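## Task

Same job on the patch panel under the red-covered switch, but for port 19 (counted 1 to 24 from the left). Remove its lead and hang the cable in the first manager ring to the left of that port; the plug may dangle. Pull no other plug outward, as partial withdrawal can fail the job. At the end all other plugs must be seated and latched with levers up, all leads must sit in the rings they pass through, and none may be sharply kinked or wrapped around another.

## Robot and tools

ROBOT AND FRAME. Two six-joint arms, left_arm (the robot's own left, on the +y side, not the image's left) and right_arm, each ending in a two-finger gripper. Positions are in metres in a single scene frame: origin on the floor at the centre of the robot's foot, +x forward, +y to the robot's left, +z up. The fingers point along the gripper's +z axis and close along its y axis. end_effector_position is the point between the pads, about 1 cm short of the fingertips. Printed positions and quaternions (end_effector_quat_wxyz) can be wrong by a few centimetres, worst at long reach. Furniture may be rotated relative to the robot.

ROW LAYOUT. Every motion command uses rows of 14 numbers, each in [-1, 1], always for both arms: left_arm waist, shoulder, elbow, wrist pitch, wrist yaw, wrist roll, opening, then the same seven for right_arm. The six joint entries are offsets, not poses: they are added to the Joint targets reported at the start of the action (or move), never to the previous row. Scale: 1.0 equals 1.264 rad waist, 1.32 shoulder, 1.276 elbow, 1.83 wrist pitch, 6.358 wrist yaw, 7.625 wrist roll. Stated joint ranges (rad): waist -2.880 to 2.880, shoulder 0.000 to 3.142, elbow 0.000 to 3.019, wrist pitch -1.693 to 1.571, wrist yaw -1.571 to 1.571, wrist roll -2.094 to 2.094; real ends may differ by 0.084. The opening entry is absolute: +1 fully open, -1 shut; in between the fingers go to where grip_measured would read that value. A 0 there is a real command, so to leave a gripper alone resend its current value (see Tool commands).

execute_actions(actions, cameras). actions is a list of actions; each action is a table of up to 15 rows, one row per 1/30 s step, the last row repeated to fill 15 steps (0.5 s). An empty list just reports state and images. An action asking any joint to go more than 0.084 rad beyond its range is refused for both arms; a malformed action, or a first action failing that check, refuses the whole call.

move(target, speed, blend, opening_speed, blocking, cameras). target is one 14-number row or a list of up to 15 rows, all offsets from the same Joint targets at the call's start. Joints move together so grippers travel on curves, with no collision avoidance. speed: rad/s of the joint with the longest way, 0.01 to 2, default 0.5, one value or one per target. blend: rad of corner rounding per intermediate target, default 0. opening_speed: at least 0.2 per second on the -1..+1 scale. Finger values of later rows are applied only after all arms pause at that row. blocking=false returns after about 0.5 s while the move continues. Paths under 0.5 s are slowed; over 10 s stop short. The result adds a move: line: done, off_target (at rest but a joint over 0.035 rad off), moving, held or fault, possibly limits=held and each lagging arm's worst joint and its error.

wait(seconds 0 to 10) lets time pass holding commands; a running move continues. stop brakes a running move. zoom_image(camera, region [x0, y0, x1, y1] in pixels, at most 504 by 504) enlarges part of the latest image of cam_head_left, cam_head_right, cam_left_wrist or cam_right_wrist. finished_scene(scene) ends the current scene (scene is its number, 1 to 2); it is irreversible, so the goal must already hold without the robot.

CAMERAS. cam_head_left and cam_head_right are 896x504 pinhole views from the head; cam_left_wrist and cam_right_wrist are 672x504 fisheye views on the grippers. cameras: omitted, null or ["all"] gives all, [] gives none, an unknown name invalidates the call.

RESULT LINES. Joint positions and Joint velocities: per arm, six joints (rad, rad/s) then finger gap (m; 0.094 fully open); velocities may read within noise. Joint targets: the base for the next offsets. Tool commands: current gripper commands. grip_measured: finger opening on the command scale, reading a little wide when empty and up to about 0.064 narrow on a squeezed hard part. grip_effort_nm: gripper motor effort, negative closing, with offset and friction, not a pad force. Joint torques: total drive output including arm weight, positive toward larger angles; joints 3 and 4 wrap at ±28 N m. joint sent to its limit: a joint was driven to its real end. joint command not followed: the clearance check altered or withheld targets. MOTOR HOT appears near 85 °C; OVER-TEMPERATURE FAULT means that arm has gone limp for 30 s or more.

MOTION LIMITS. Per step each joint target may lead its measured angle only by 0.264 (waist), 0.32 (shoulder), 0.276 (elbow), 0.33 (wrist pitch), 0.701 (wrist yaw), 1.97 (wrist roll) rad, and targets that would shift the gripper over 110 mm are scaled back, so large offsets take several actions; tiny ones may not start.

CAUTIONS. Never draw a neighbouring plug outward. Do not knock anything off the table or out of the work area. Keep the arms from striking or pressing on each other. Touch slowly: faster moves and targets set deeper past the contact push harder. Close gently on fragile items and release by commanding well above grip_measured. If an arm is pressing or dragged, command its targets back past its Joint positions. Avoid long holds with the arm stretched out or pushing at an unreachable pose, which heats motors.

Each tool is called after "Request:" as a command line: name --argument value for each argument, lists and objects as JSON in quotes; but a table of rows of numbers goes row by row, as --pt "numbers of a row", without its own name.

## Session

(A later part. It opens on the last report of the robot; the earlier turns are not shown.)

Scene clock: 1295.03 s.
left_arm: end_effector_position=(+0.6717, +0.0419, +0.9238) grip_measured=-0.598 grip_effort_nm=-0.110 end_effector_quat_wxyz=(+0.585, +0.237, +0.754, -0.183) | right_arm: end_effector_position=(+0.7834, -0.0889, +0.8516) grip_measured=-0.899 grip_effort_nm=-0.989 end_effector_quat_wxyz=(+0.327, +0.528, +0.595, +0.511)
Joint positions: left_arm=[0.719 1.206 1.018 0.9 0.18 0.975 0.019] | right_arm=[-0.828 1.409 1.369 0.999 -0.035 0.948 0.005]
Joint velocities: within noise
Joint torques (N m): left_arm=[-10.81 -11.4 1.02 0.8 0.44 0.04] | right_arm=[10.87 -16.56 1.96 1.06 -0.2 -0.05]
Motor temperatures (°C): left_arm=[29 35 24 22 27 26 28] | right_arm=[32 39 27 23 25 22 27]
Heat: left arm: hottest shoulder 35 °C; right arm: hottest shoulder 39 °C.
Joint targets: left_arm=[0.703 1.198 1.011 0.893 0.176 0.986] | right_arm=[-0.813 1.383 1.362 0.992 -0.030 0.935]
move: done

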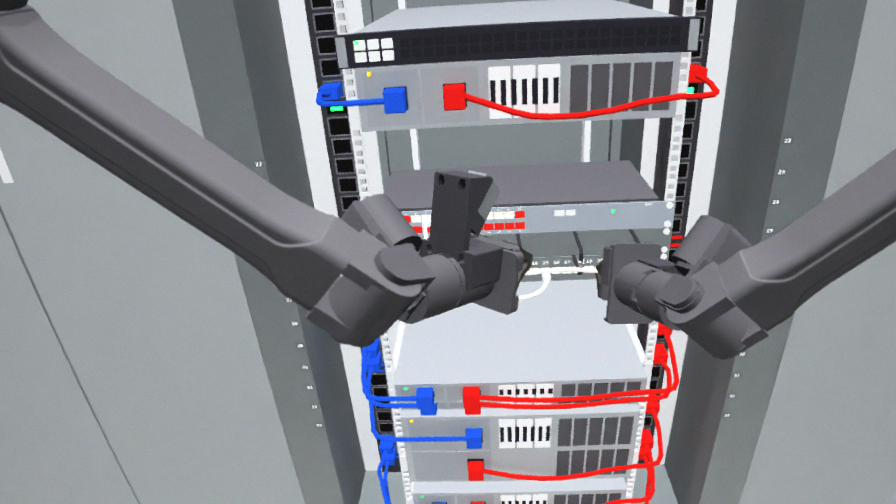

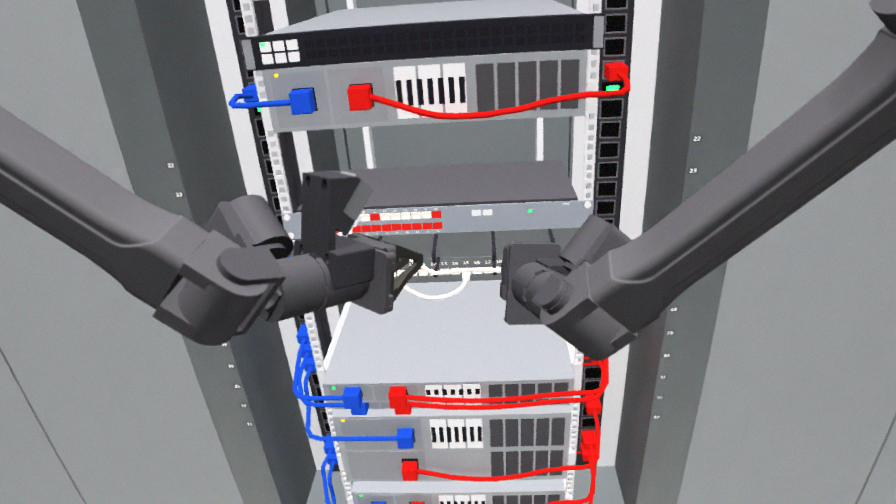

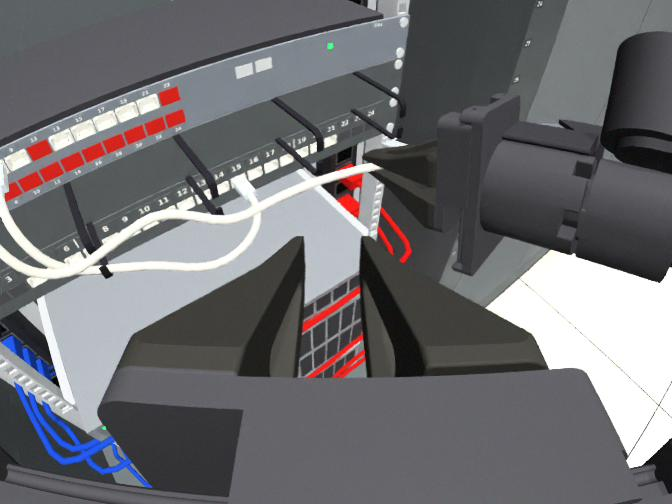

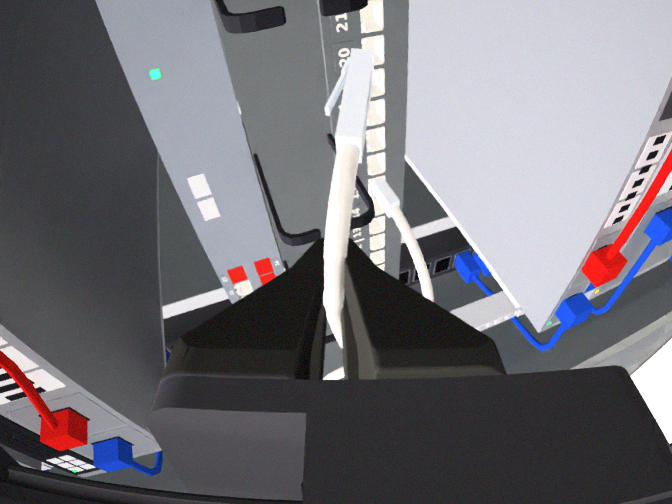

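Request:
move --target '[0,0,0,0,0,0,-0.6,-0.0411,0,0.0697,-0.0257,0,0,-1]' --speed 0.15

Request:
zoom_image --camera "cam_left_wrist" --region '[200, 70, 460, 260]'

Scene clock: 1327.27 s.
left_arm: end_effector_position=(+0.6717, +0.0419, +0.9237) grip_measured=-0.598 grip_effort_nm=-0.105 end_effector_quat_wxyz=(+0.585, +0.237, +0.754, -0.183) | right_arm: end_effector_position=(+0.8050, -0.0986, +0.8516) grip_measured=-0.899 grip_effort_nm=-0.999 end_effector_quat_wxyz=(+0.334, +0.527, +0.595, +0.507)
Joint positions: left_arm=[0.719 1.206 1.018 0.9 0.18 0.975 0.019] | right_arm=[-0.84 1.409 1.425 0.951 -0.034 0.948 0.005]
Joint velocities: within noise
Joint torques (N m): left_arm=[-10.87 -11.22 1.07 0.8 0.44 0.02] | right_arm=[7.94 -17.79 5.03 1.09 -0.22 -0.04]
Motor temperatures (°C): left_arm=[29 35 24 22 27 26 28] | right_arm=[31 40 26 23 25 22 27]
Heat: left arm: hottest shoulder 35 °C; right arm: hottest shoulder 40 °C.
Joint targets: left_arm=[0.703 1.198 1.011 0.893 0.175 0.986] | right_arm=[-0.865 1.383 1.451 0.945 -0.030 0.935]
move: done

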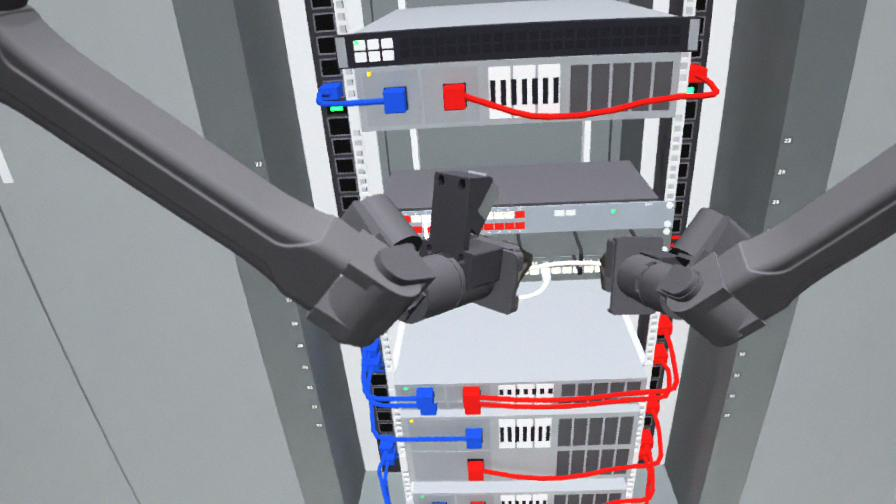

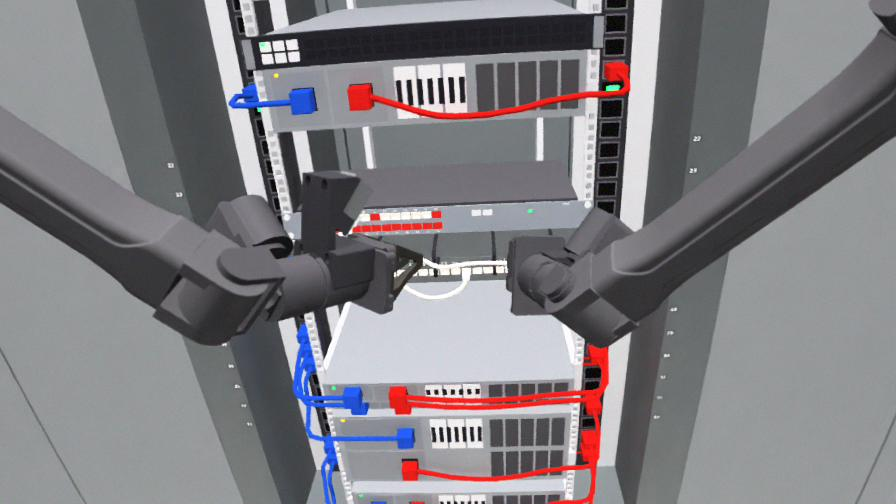

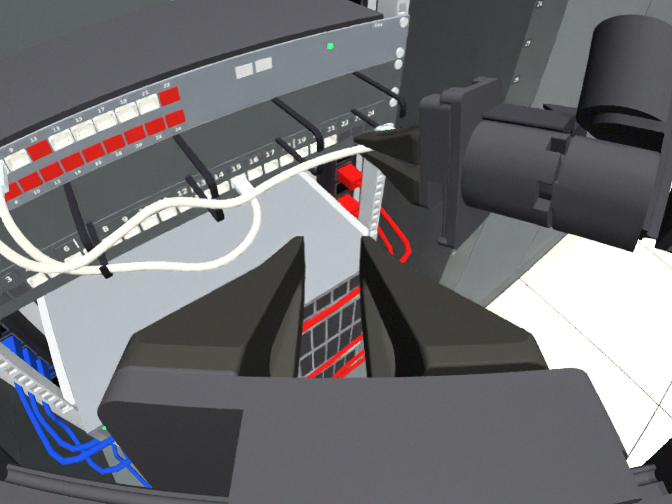

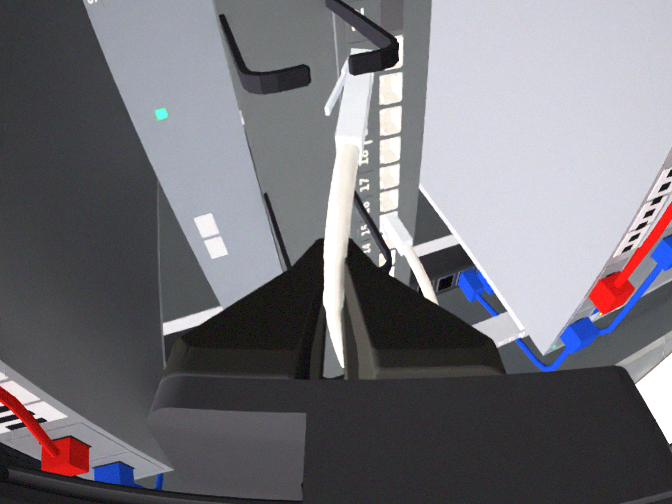

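Scaled by 1.938 from the camera's 672x504 image, which has a finer 960x720 frame.

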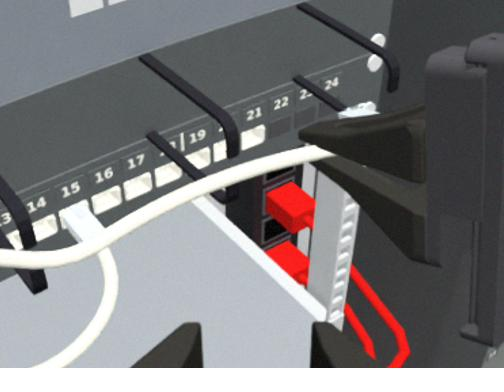

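Request:
zoom_image --camera "cam_left_wrist" --region '[270, 90, 390, 190]'

Scaled by 4.200 from the camera's 672x504 image, which has a finer 960x720 frame.

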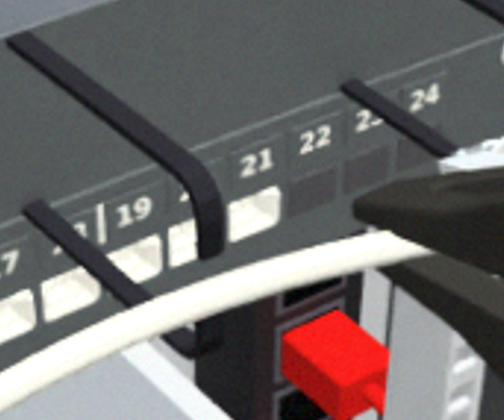

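Request:
move --target '[0,0,0,0,0,0,-0.6,-0.0079,0.0508,0.0345,-0.012,-0.0006,0,-1]' --speed 0.15 --cameras '["cam_left_wrist","cam_right_wrist"]'

Request:
zoom_image --camera "cam_left_wrist" --region '[270, 90, 390, 190]'

Scene clock: 1363.47 s.
left_arm: end_effector_position=(+0.6717, +0.0419, +0.9237) grip_measured=-0.598 grip_effort_nm=-0.110 end_effector_quat_wxyz=(+0.585, +0.237, +0.754, -0.183) | right_arm: end_effector_position=(+0.8113, -0.0956, +0.8395) grip_measured=-0.899 grip_effort_nm=-0.999 end_effector_quat_wxyz=(+0.333, +0.526, +0.600, +0.503)
Joint positions: left_arm=[0.719 1.206 1.018 0.9 0.18 0.975 0.019] | right_arm=[-0.851 1.437 1.467 0.93 -0.036 0.947 0.005]
Joint velocities: within noise
Joint torques (N m): left_arm=[-10.81 -11.22 1.02 0.79 0.45 0.02] | right_arm=[7.94 -14.39 5.31 1.01 -0.32 -0.05]
Motor temperatures (°C): left_arm=[29 35 24 22 27 26 28] | right_arm=[31 41 27 23 25 22 27]
Heat: left arm: hottest shoulder 35 °C; right arm: hottest shoulder 41 °C.
Joint targets: left_arm=[0.703 1.198 1.011 0.893 0.175 0.986] | right_arm=[-0.875 1.451 1.495 0.923 -0.033 0.935]
move: done
Images, in order (width x height): cam_left_wrist 672x504, cam_right_wrist 672x504.

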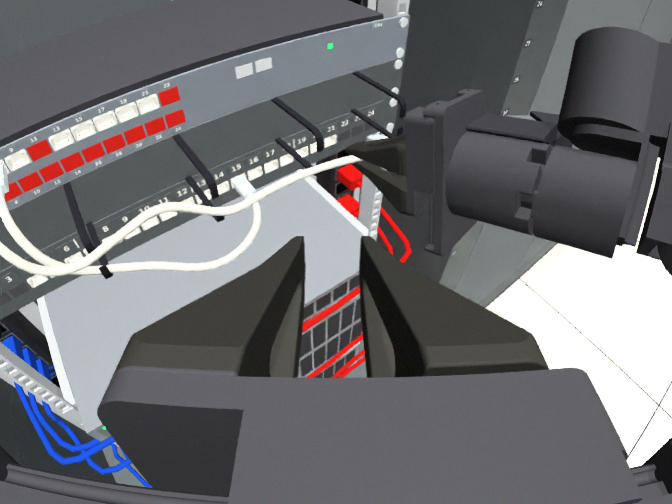

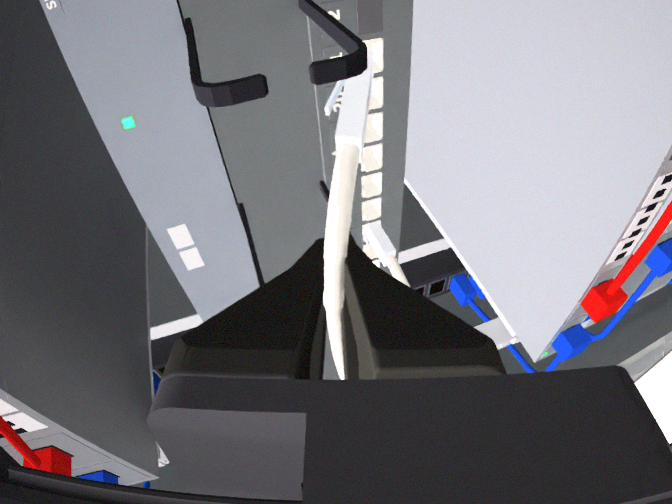

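Scaled by 4.200 from the camera's 672x504 image, which has a finer 960x720 frame.

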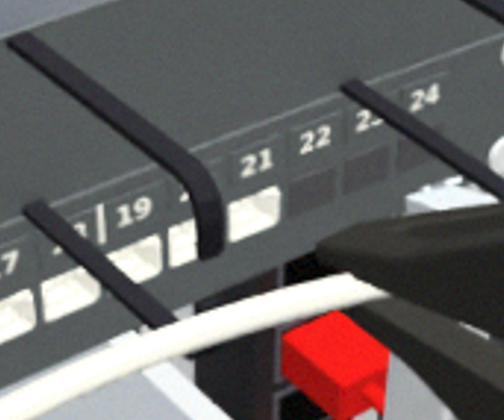

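Request:
move --target '[0,0,0,0,0,0,-0.6,0.0372,-0.0439,-0.0517,0.0164,0,0,-1]' --speed 0.12 --cameras '["cam_left_wrist","cam_right_wrist"]'

Request:
zoom_image --camera "cam_left_wrist" --region '[270, 90, 390, 190]'

Scene clock: 1421.60 s.
left_arm: end_effector_position=(+0.6717, +0.0419, +0.9237) grip_measured=-0.598 grip_effort_nm=-0.110 end_effector_quat_wxyz=(+0.585, +0.237, +0.754, -0.183) | right_arm: end_effector_position=(+0.8033, -0.0938, +0.8433) grip_measured=-0.899 grip_effort_nm=-0.999 end_effector_quat_wxyz=(+0.327, +0.526, +0.602, +0.504)
Joint positions: left_arm=[0.719 1.206 1.018 0.9 0.18 0.975 0.019] | right_arm=[-0.844 1.421 1.435 0.933 -0.036 0.947 0.005]
Joint velocities: within noise
Joint torques (N m): left_arm=[-10.81 -11.28 1.01 0.83 0.44 0.02] | right_arm=[11.22 -17.73 2.39 2.26 -0.33 -0.05]
Motor temperatures (°C): left_arm=[29 35 24 22 27 26 27] | right_arm=[30 40 28 23 25 22 28]
Heat: left arm: hottest shoulder 35 °C; right arm: hottest shoulder 40 °C.
Joint targets: left_arm=[0.703 1.198 1.011 0.893 0.175 0.986] | right_arm=[-0.828 1.392 1.429 0.953 -0.033 0.935]
move: done
Images, in order (width x height): cam_left_wrist 672x504, cam_right_wrist 672x504.

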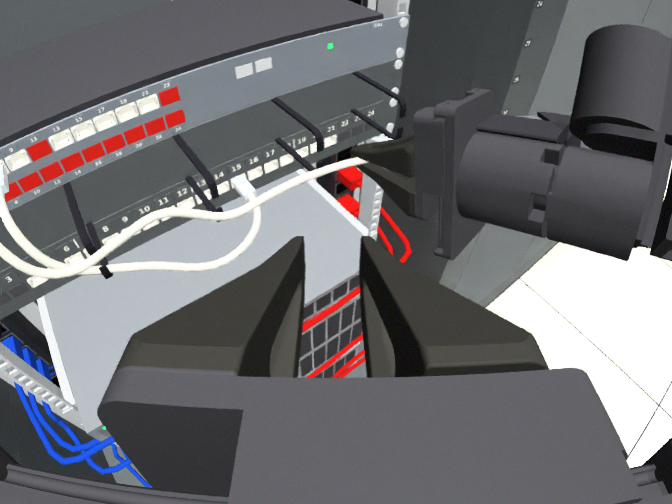

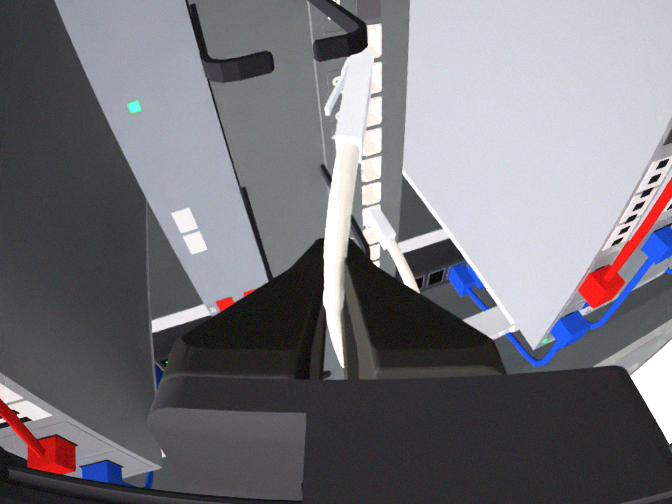

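Scaled by 4.200 from the camera's 672x504 image, which has a finer 960x720 frame.

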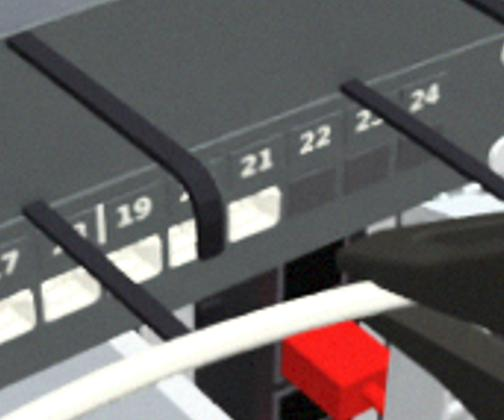

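Request:
move --target '[0,0,0,0,0,0,-0.6,0,0.0455,0.0611,-0.0317,0,0,-1]' --speed 0.12 --cameras '["cam_left_wrist","cam_right_wrist"]'

Request:
zoom_image --camera "cam_left_wrist" --region '[270, 90, 390, 190]'

Scene clock: 1439.03 s.
left_arm: end_effector_position=(+0.6717, +0.0419, +0.9237) grip_measured=-0.598 grip_effort_nm=-0.110 end_effector_quat_wxyz=(+0.585, +0.237, +0.754, -0.183) | right_arm: end_effector_position=(+0.8150, -0.0918, +0.8408) grip_measured=-0.899 grip_effort_nm=-0.994 end_effector_quat_wxyz=(+0.326, +0.526, +0.602, +0.504)
Joint positions: left_arm=[0.719 1.206 1.018 0.9 0.18 0.975 0.019] | right_arm=[-0.844 1.437 1.479 0.903 -0.036 0.947 0.005]
Joint velocities: within noise
Joint torques (N m): left_arm=[-10.87 -11.34 1.06 0.83 0.44 0.03] | right_arm=[11.34 -14.51 5.26 1.03 -0.35 -0.03]
Motor temperatures (°C): left_arm=[29 35 24 22 27 26 27] | right_arm=[31 41 27 23 25 22 28]
Heat: left arm: hottest shoulder 35 °C; right arm: hottest shoulder 41 °C.
Joint targets: left_arm=[0.703 1.198 1.011 0.893 0.175 0.986] | right_arm=[-0.828 1.453 1.507 0.895 -0.033 0.935]
move: done
Images, in order (width x height): cam_left_wrist 672x504, cam_right_wrist 672x504.

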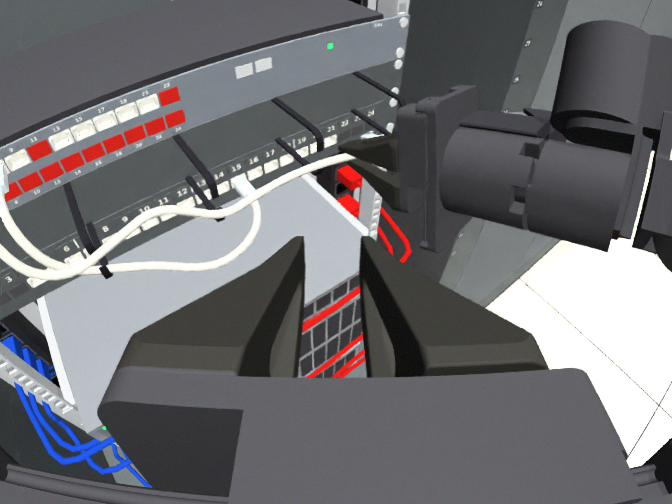

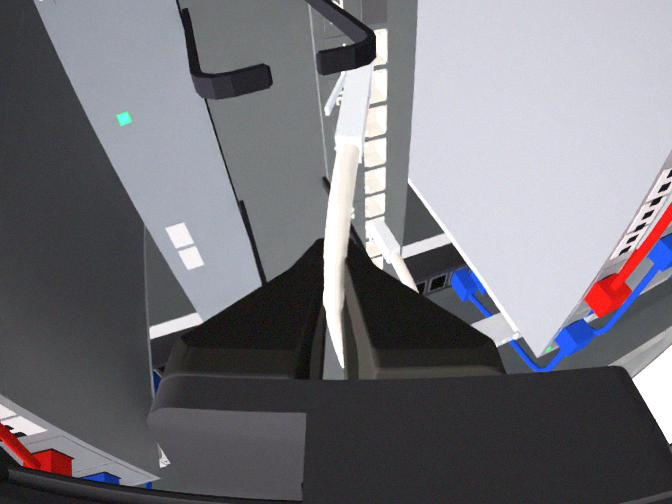

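Scaled by 4.200 from the camera's 672x504 image, which has a finer 960x720 frame.

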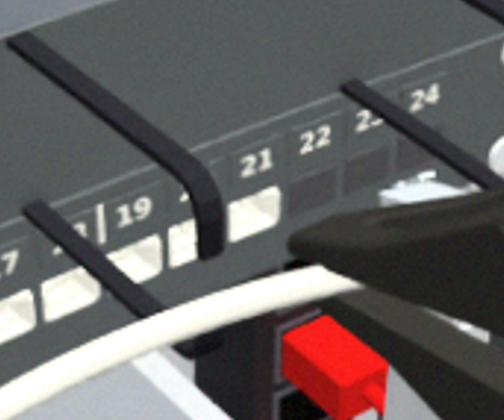

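Request:
move --target '[0,0,0,0,0,0,-0.6,0,-0.0364,0,0,0,0,-1]' --speed 0.12 --cameras '["cam_left_wrist","cam_right_wrist"]'

Request:
zoom_image --camera "cam_left_wrist" --region '[270, 90, 390, 190]'

Scene clock: 1450.07 s.
left_arm: end_effector_position=(+0.6717, +0.0419, +0.9237) grip_measured=-0.598 grip_effort_nm=-0.105 end_effector_quat_wxyz=(+0.585, +0.237, +0.754, -0.183) | right_arm: end_effector_position=(+0.8152, -0.0919, +0.8411) grip_measured=-0.899 grip_effort_nm=-0.994 end_effector_quat_wxyz=(+0.326, +0.526, +0.602, +0.504)
Joint positions: left_arm=[0.719 1.206 1.018 0.9 0.18 0.975 0.019] | right_arm=[-0.844 1.436 1.479 0.903 -0.036 0.947 0.005]
Joint velocities: within noise
Joint torques (N m): left_arm=[-10.75 -11.16 1.02 0.83 0.43 0.03] | right_arm=[11.34 -18.2 5.29 0.99 -0.33 -0.04]
Motor temperatures (°C): left_arm=[28 35 24 22 27 26 27] | right_arm=[31 41 27 23 25 22 28]
Heat: left arm: hottest shoulder 35 °C; right arm: hottest shoulder 41 °C.
Joint targets: left_arm=[0.703 1.198 1.011 0.893 0.175 0.986] | right_arm=[-0.828 1.404 1.507 0.895 -0.033 0.935]
move: done
Images, in order (width x height): cam_left_wrist 672x504, cam_right_wrist 672x504.

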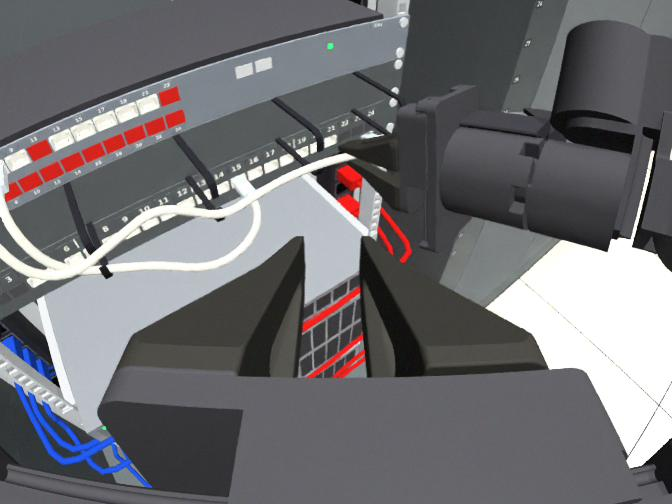

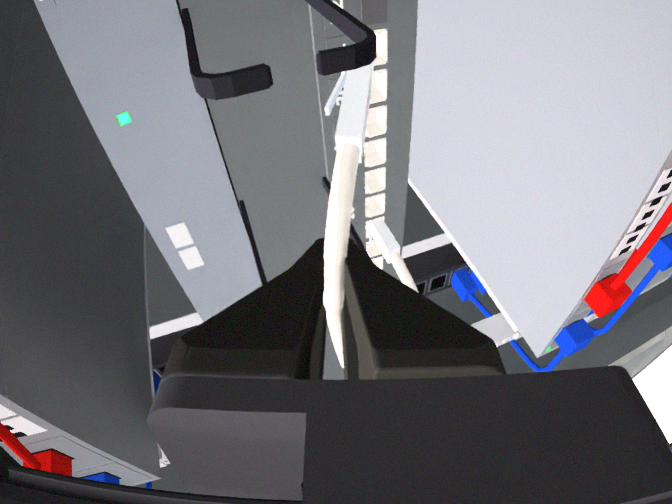

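Scaled by 4.200 from the camera's 672x504 image, which has a finer 960x720 frame.

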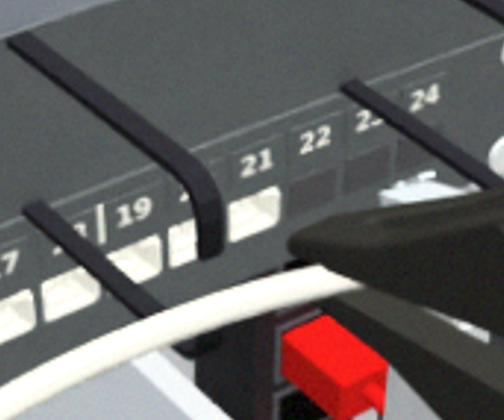

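Stiction at the edge; nudge a bit more.

Request:
move --target '[0,0,0,0,0,0,-0.6,0,-0.006,0,0,0,0,-1]' --speed 0.12 --cameras '["cam_left_wrist"]'

Request:
zoom_image --camera "cam_left_wrist" --region '[270, 90, 390, 190]'

Scene clock: 1457.07 s.
left_arm: end_effector_position=(+0.6717, +0.0419, +0.9237) grip_measured=-0.598 grip_effort_nm=-0.115 end_effector_quat_wxyz=(+0.585, +0.237, +0.754, -0.183) | right_arm: end_effector_position=(+0.8180, -0.0954, +0.8449) grip_measured=-0.899 grip_effort_nm=-0.994 end_effector_quat_wxyz=(+0.329, +0.526, +0.600, +0.505)
Joint positions: left_arm=[0.719 1.206 1.018 0.9 0.18 0.975 0.019] | right_arm=[-0.844 1.429 1.479 0.903 -0.036 0.947 0.005]
Joint velocities: within noise
Joint torques (N m): left_arm=[-10.75 -11.28 0.98 0.79 0.44 0.02] | right_arm=[11.11 -18.61 5.35 0.95 -0.32 -0.05]
Motor temperatures (°C): left_arm=[28 35 24 22 27 26 27] | right_arm=[31 41 27 23 25 22 28]
Heat: left arm: hottest shoulder 35 °C; right arm: hottest shoulder 41 °C.
Joint targets: left_arm=[0.703 1.198 1.011 0.893 0.175 0.986] | right_arm=[-0.828 1.397 1.507 0.895 -0.033 0.935]
move: done
Images, in order (width x height): cam_left_wrist 672x504.

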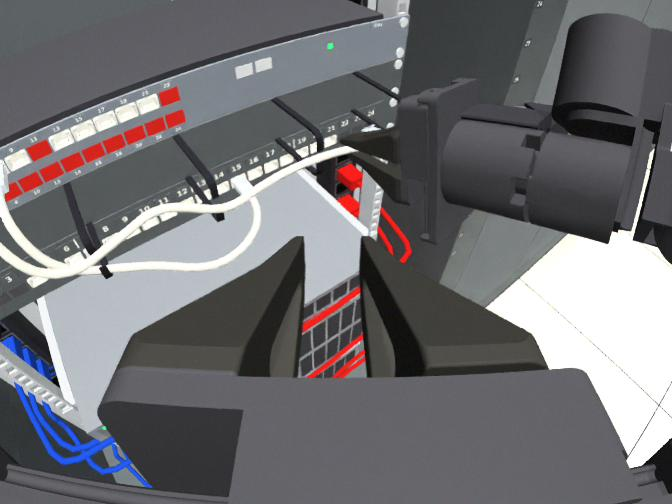

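Scaled by 4.200 from the camera's 672x504 image, which has a finer 960x720 frame.

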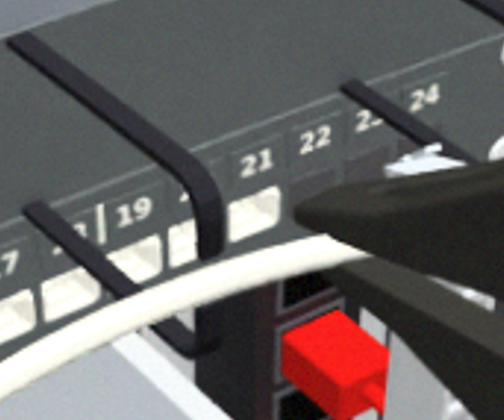

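Request:
zoom_image --camera "cam_left_wrist" --region '[300, 135, 345, 180]'

Scaled by 11.200 from the camera's 672x504 image, which has a finer 960x720 frame.

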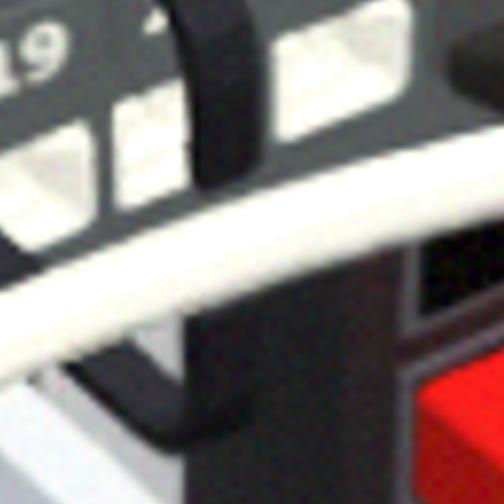

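Request:
move --target '[0,0,0,0,0,0,-0.6,0,0,0.0227,-0.0142,0,0,-1]' --speed 0.12 --cameras '["cam_left_wrist","cam_right_wrist"]'

Request:
zoom_image --camera "cam_left_wrist" --region '[280, 110, 360, 190]'

Scene clock: 1503.27 s.
left_arm: end_effector_position=(+0.6717, +0.0419, +0.9237) grip_measured=-0.598 grip_effort_nm=-0.110 end_effector_quat_wxyz=(+0.585, +0.237, +0.754, -0.183) | right_arm: end_effector_position=(+0.8238, -0.0952, +0.8445) grip_measured=-0.899 grip_effort_nm=-1.004 end_effector_quat_wxyz=(+0.325, +0.526, +0.604, +0.503)
Joint positions: left_arm=[0.719 1.206 1.018 0.9 0.18 0.975 0.019] | right_arm=[-0.844 1.429 1.498 0.873 -0.036 0.946 0.005]
Joint velocities: within noise
Joint torques (N m): left_arm=[-10.81 -11.22 1.05 0.76 0.44 0.02] | right_arm=[11.22 -18.55 6.37 1.22 -0.32 -0.01]
Motor temperatures (°C): left_arm=[28 35 24 22 27 26 27] | right_arm=[31 38 27 23 25 22 28]
Heat: left arm: hottest shoulder 35 °C; right arm: hottest shoulder 38 °C.
Joint targets: left_arm=[0.703 1.198 1.011 0.893 0.175 0.986] | right_arm=[-0.828 1.397 1.536 0.869 -0.033 0.935]
move: off_target (right_arm); right_arm: the elbow is farthest, 0.038 rad from its target
Images, in order (width x height): cam_left_wrist 672x504, cam_right_wrist 672x504.

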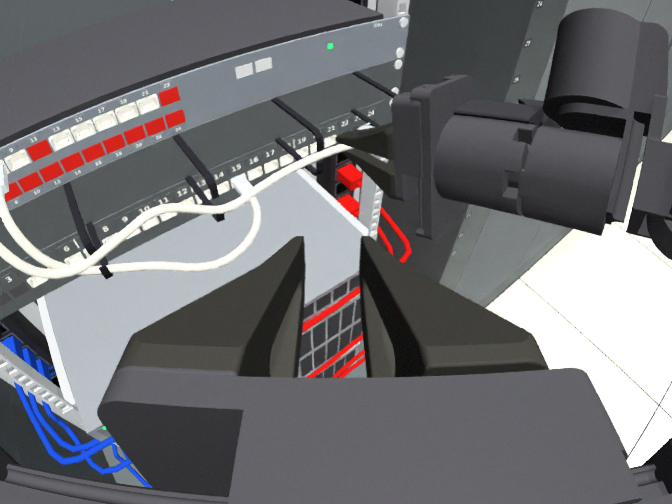

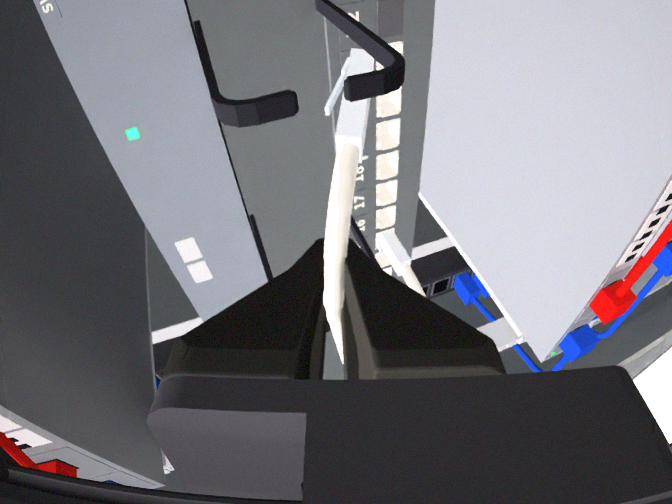

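Scaled by 6.300 from the camera's 672x504 image, which has a finer 960x720 frame.

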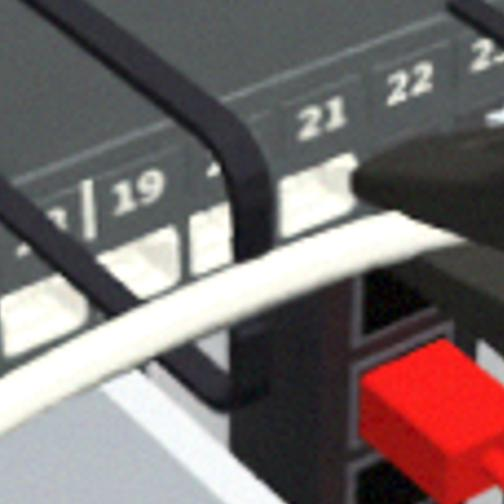

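Request:
move --target '[0,0,0,0,0,0,-0.6,0,0,0.0172,-0.0038,0,0,-1]' --speed 0.12 --cameras '["cam_left_wrist","cam_right_wrist"]'

Request:
zoom_image --camera "cam_left_wrist" --region '[280, 110, 360, 190]'

Request:
zoom_image --camera "cam_right_wrist" --region '[280, 0, 440, 160]'

Scene clock: 1542.40 s.
left_arm: end_effector_position=(+0.6717, +0.0419, +0.9237) grip_measured=-0.598 grip_effort_nm=-0.115 end_effector_quat_wxyz=(+0.585, +0.237, +0.754, -0.183) | right_arm: end_effector_position=(+0.8359, -0.0995, +0.8514) grip_measured=-0.899 grip_effort_nm=-0.999 end_effector_quat_wxyz=(+0.333, +0.526, +0.597, +0.506)
Joint positions: left_arm=[0.719 1.206 1.018 0.9 0.18 0.975 0.019] | right_arm=[-0.841 1.429 1.526 0.866 -0.036 0.946 0.005]
Joint velocities: within noise
Joint torques (N m): left_arm=[-10.87 -11.22 1.03 0.79 0.43 0.03] | right_arm=[11.11 -18.73 6.02 1.14 -0.32 -0.02]
Motor temperatures (°C): left_arm=[28 35 24 22 27 26 27] | right_arm=[31 39 28 23 25 22 28]
Heat: left arm: hottest shoulder 35 °C; right arm: hottest shoulder 39 °C.
Joint targets: left_arm=[0.703 1.198 1.011 0.893 0.175 0.986] | right_arm=[-0.828 1.397 1.558 0.862 -0.034 0.935]
move: done
Images, in order (width x height): cam_left_wrist 672x504, cam_right_wrist 672x504.

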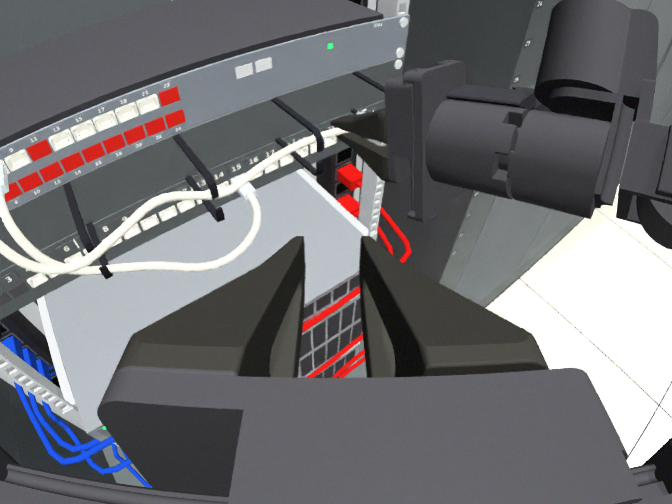

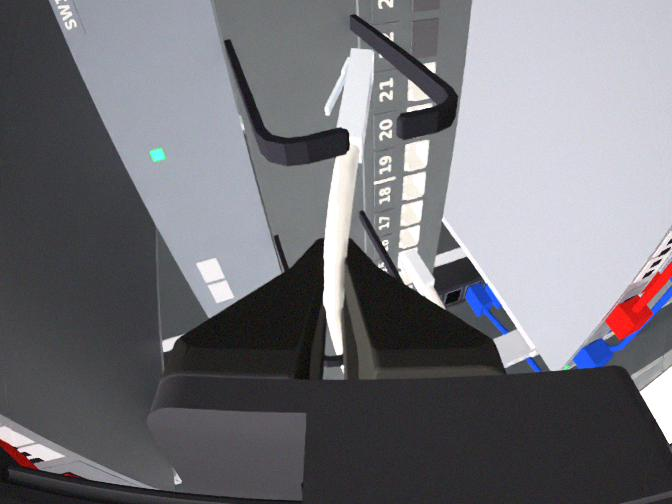

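Scaled by 6.300 from the camera's 672x504 image, which has a finer 960x720 frame.

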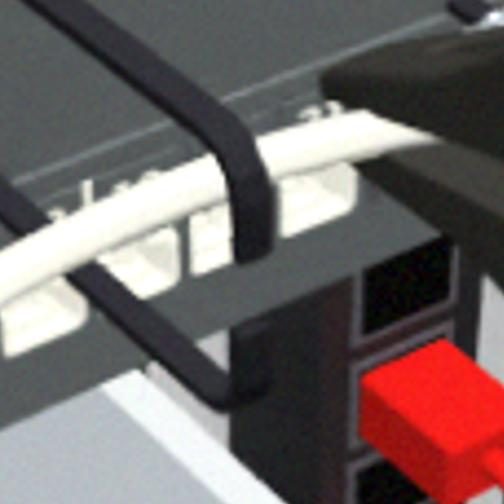

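Scaled by 3.150 from the camera's 672x504 image, which has a finer 960x720 frame.

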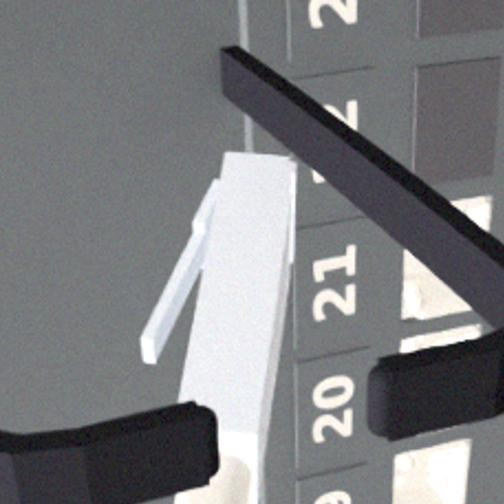

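Request:
move --target '[0,0,0,0,0,0,-0.6,-0.0475,0.0644,0.0353,-0.0126,-0.0025,0,-1]' --speed 0.12 --cameras '["cam_left_wrist","cam_right_wrist"]'

Request:
zoom_image --camera "cam_left_wrist" --region '[280, 110, 360, 190]'

Request:
zoom_image --camera "cam_right_wrist" --region '[280, 0, 440, 160]'

Scene clock: 1567.70 s.
left_arm: end_effector_position=(+0.6717, +0.0419, +0.9237) grip_measured=-0.598 grip_effort_nm=-0.110 end_effector_quat_wxyz=(+0.585, +0.237, +0.754, -0.183) | right_arm: end_effector_position=(+0.8372, -0.0949, +0.8293) grip_measured=-0.899 grip_effort_nm=-0.999 end_effector_quat_wxyz=(+0.330, +0.520, +0.608, +0.502)
Joint positions: left_arm=[0.719 1.206 1.018 0.9 0.18 0.975 0.019] | right_arm=[-0.865 1.47 1.569 0.845 -0.051 0.946 0.005]
Joint velocities: within noise
Joint torques (N m): left_arm=[-10.58 -11.28 1.01 0.8 0.45 0.03] | right_arm=[8.47 -15.62 6.26 1.01 -0.35 0.01]
Motor temperatures (°C): left_arm=[28 35 24 22 27 26 27] | right_arm=[31 39 28 23 25 22 28]
Heat: left arm: hottest shoulder 35 °C; right arm: hottest shoulder 39 °C.
Joint targets: left_arm=[0.703 1.198 1.011 0.893 0.175 0.986] | right_arm=[-0.888 1.482 1.603 0.839 -0.049 0.935]
move: done
Images, in order (width x height): cam_left_wrist 672x504, cam_right_wrist 672x504.

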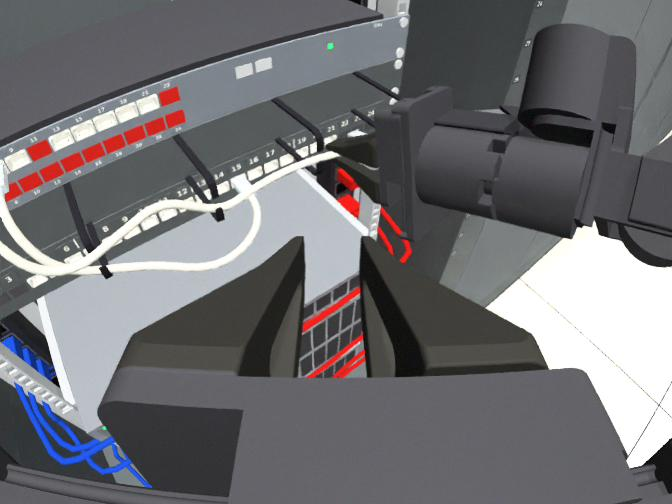

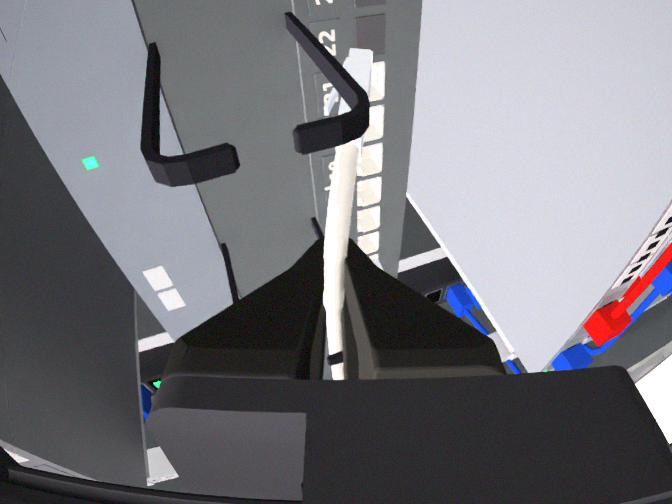

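Scaled by 6.300 from the camera's 672x504 image, which has a finer 960x720 frame.

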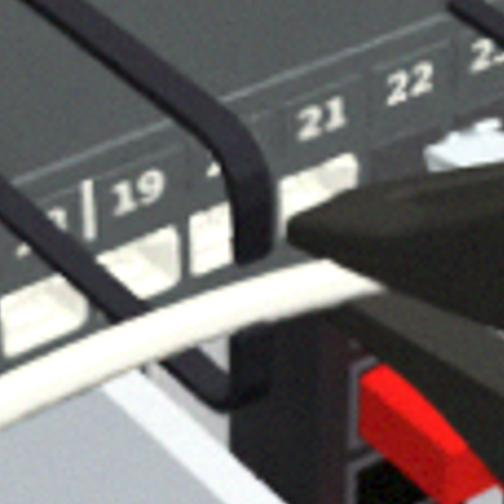

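Scaled by 3.150 from the camera's 672x504 image, which has a finer 960x720 frame.

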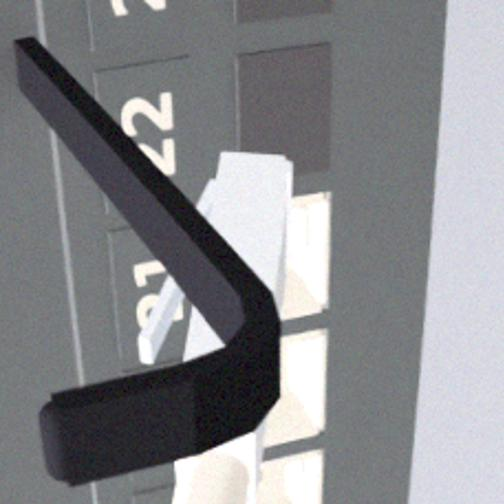

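Request:
move --target '[0,0,0,0,0,0,-0.6,0,0,0,0,0,0,-0.7]' --speed 0.12 --opening_speed 0.25 --cameras '["cam_left_wrist","cam_right_wrist"]'

Request:
zoom_image --camera "cam_left_wrist" --region '[280, 110, 360, 190]'

Request:
zoom_image --camera "cam_right_wrist" --region '[240, 20, 460, 380]'

Scene clock: 1586.40 s.
left_arm: end_effector_position=(+0.6717, +0.0419, +0.9237) grip_measured=-0.598 grip_effort_nm=-0.110 end_effector_quat_wxyz=(+0.585, +0.237, +0.754, -0.183) | right_arm: end_effector_position=(+0.8404, -0.0984, +0.8296) grip_measured=-0.702 grip_effort_nm=0.110 end_effector_quat_wxyz=(+0.334, +0.519, +0.607, +0.501)
Joint positions: left_arm=[0.719 1.206 1.018 0.9 0.18 0.975 0.019] | right_arm=[-0.869 1.47 1.576 0.845 -0.051 0.946 0.014]
Joint velocities: within noise
Joint torques (N m): left_arm=[-10.87 -11.4 0.99 0.81 0.44 0.02] | right_arm=[8.76 -15.68 5.68 1.07 -0.33 -0.03]
Motor temperatures (°C): left_arm=[28 35 24 22 27 26 27] | right_arm=[31 40 28 23 25 22 28]
Heat: left arm: hottest shoulder 35 °C; right arm: hottest shoulder 40 °C.
Joint targets: left_arm=[0.703 1.198 1.011 0.893 0.175 0.986] | right_arm=[-0.888 1.482 1.603 0.839 -0.049 0.935]
move: done
Images, in order (width x height): cam_left_wrist 672x504, cam_right_wrist 672x504.

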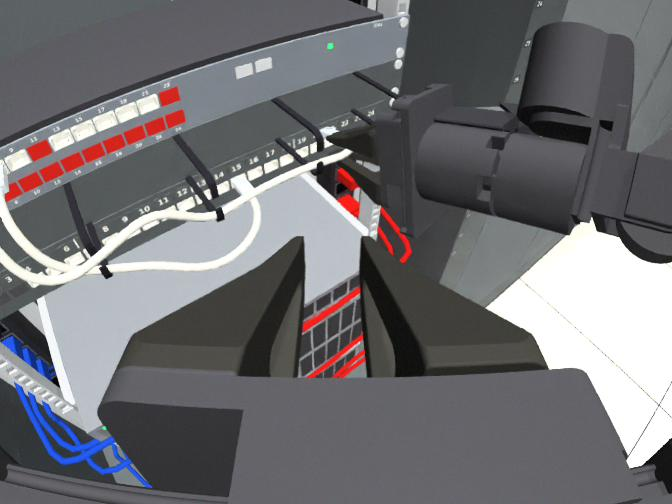

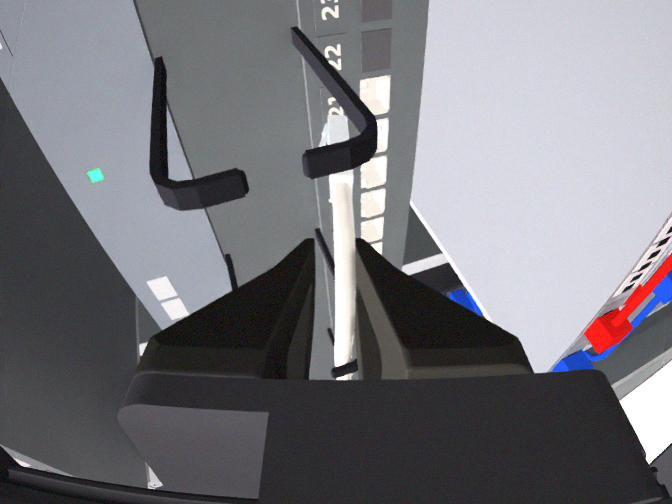

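Scaled by 6.300 from the camera's 672x504 image, which has a finer 960x720 frame.

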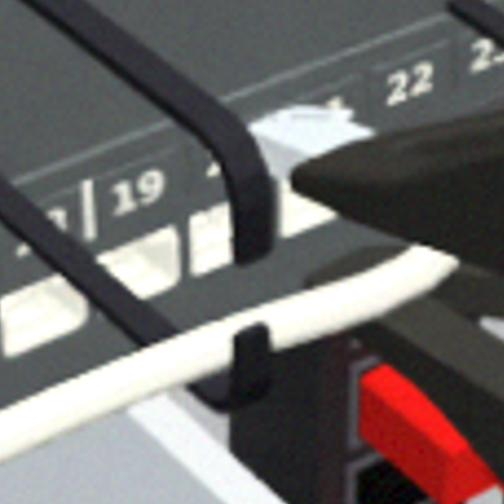

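Scaled by 1.400 from the camera's 672x504 image, which has a finer 960x720 frame.

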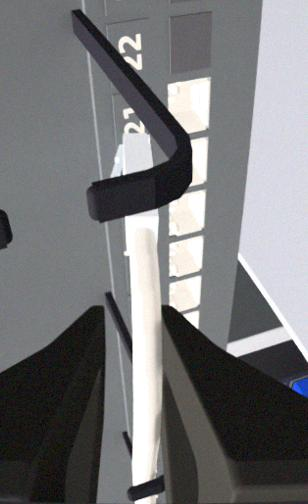

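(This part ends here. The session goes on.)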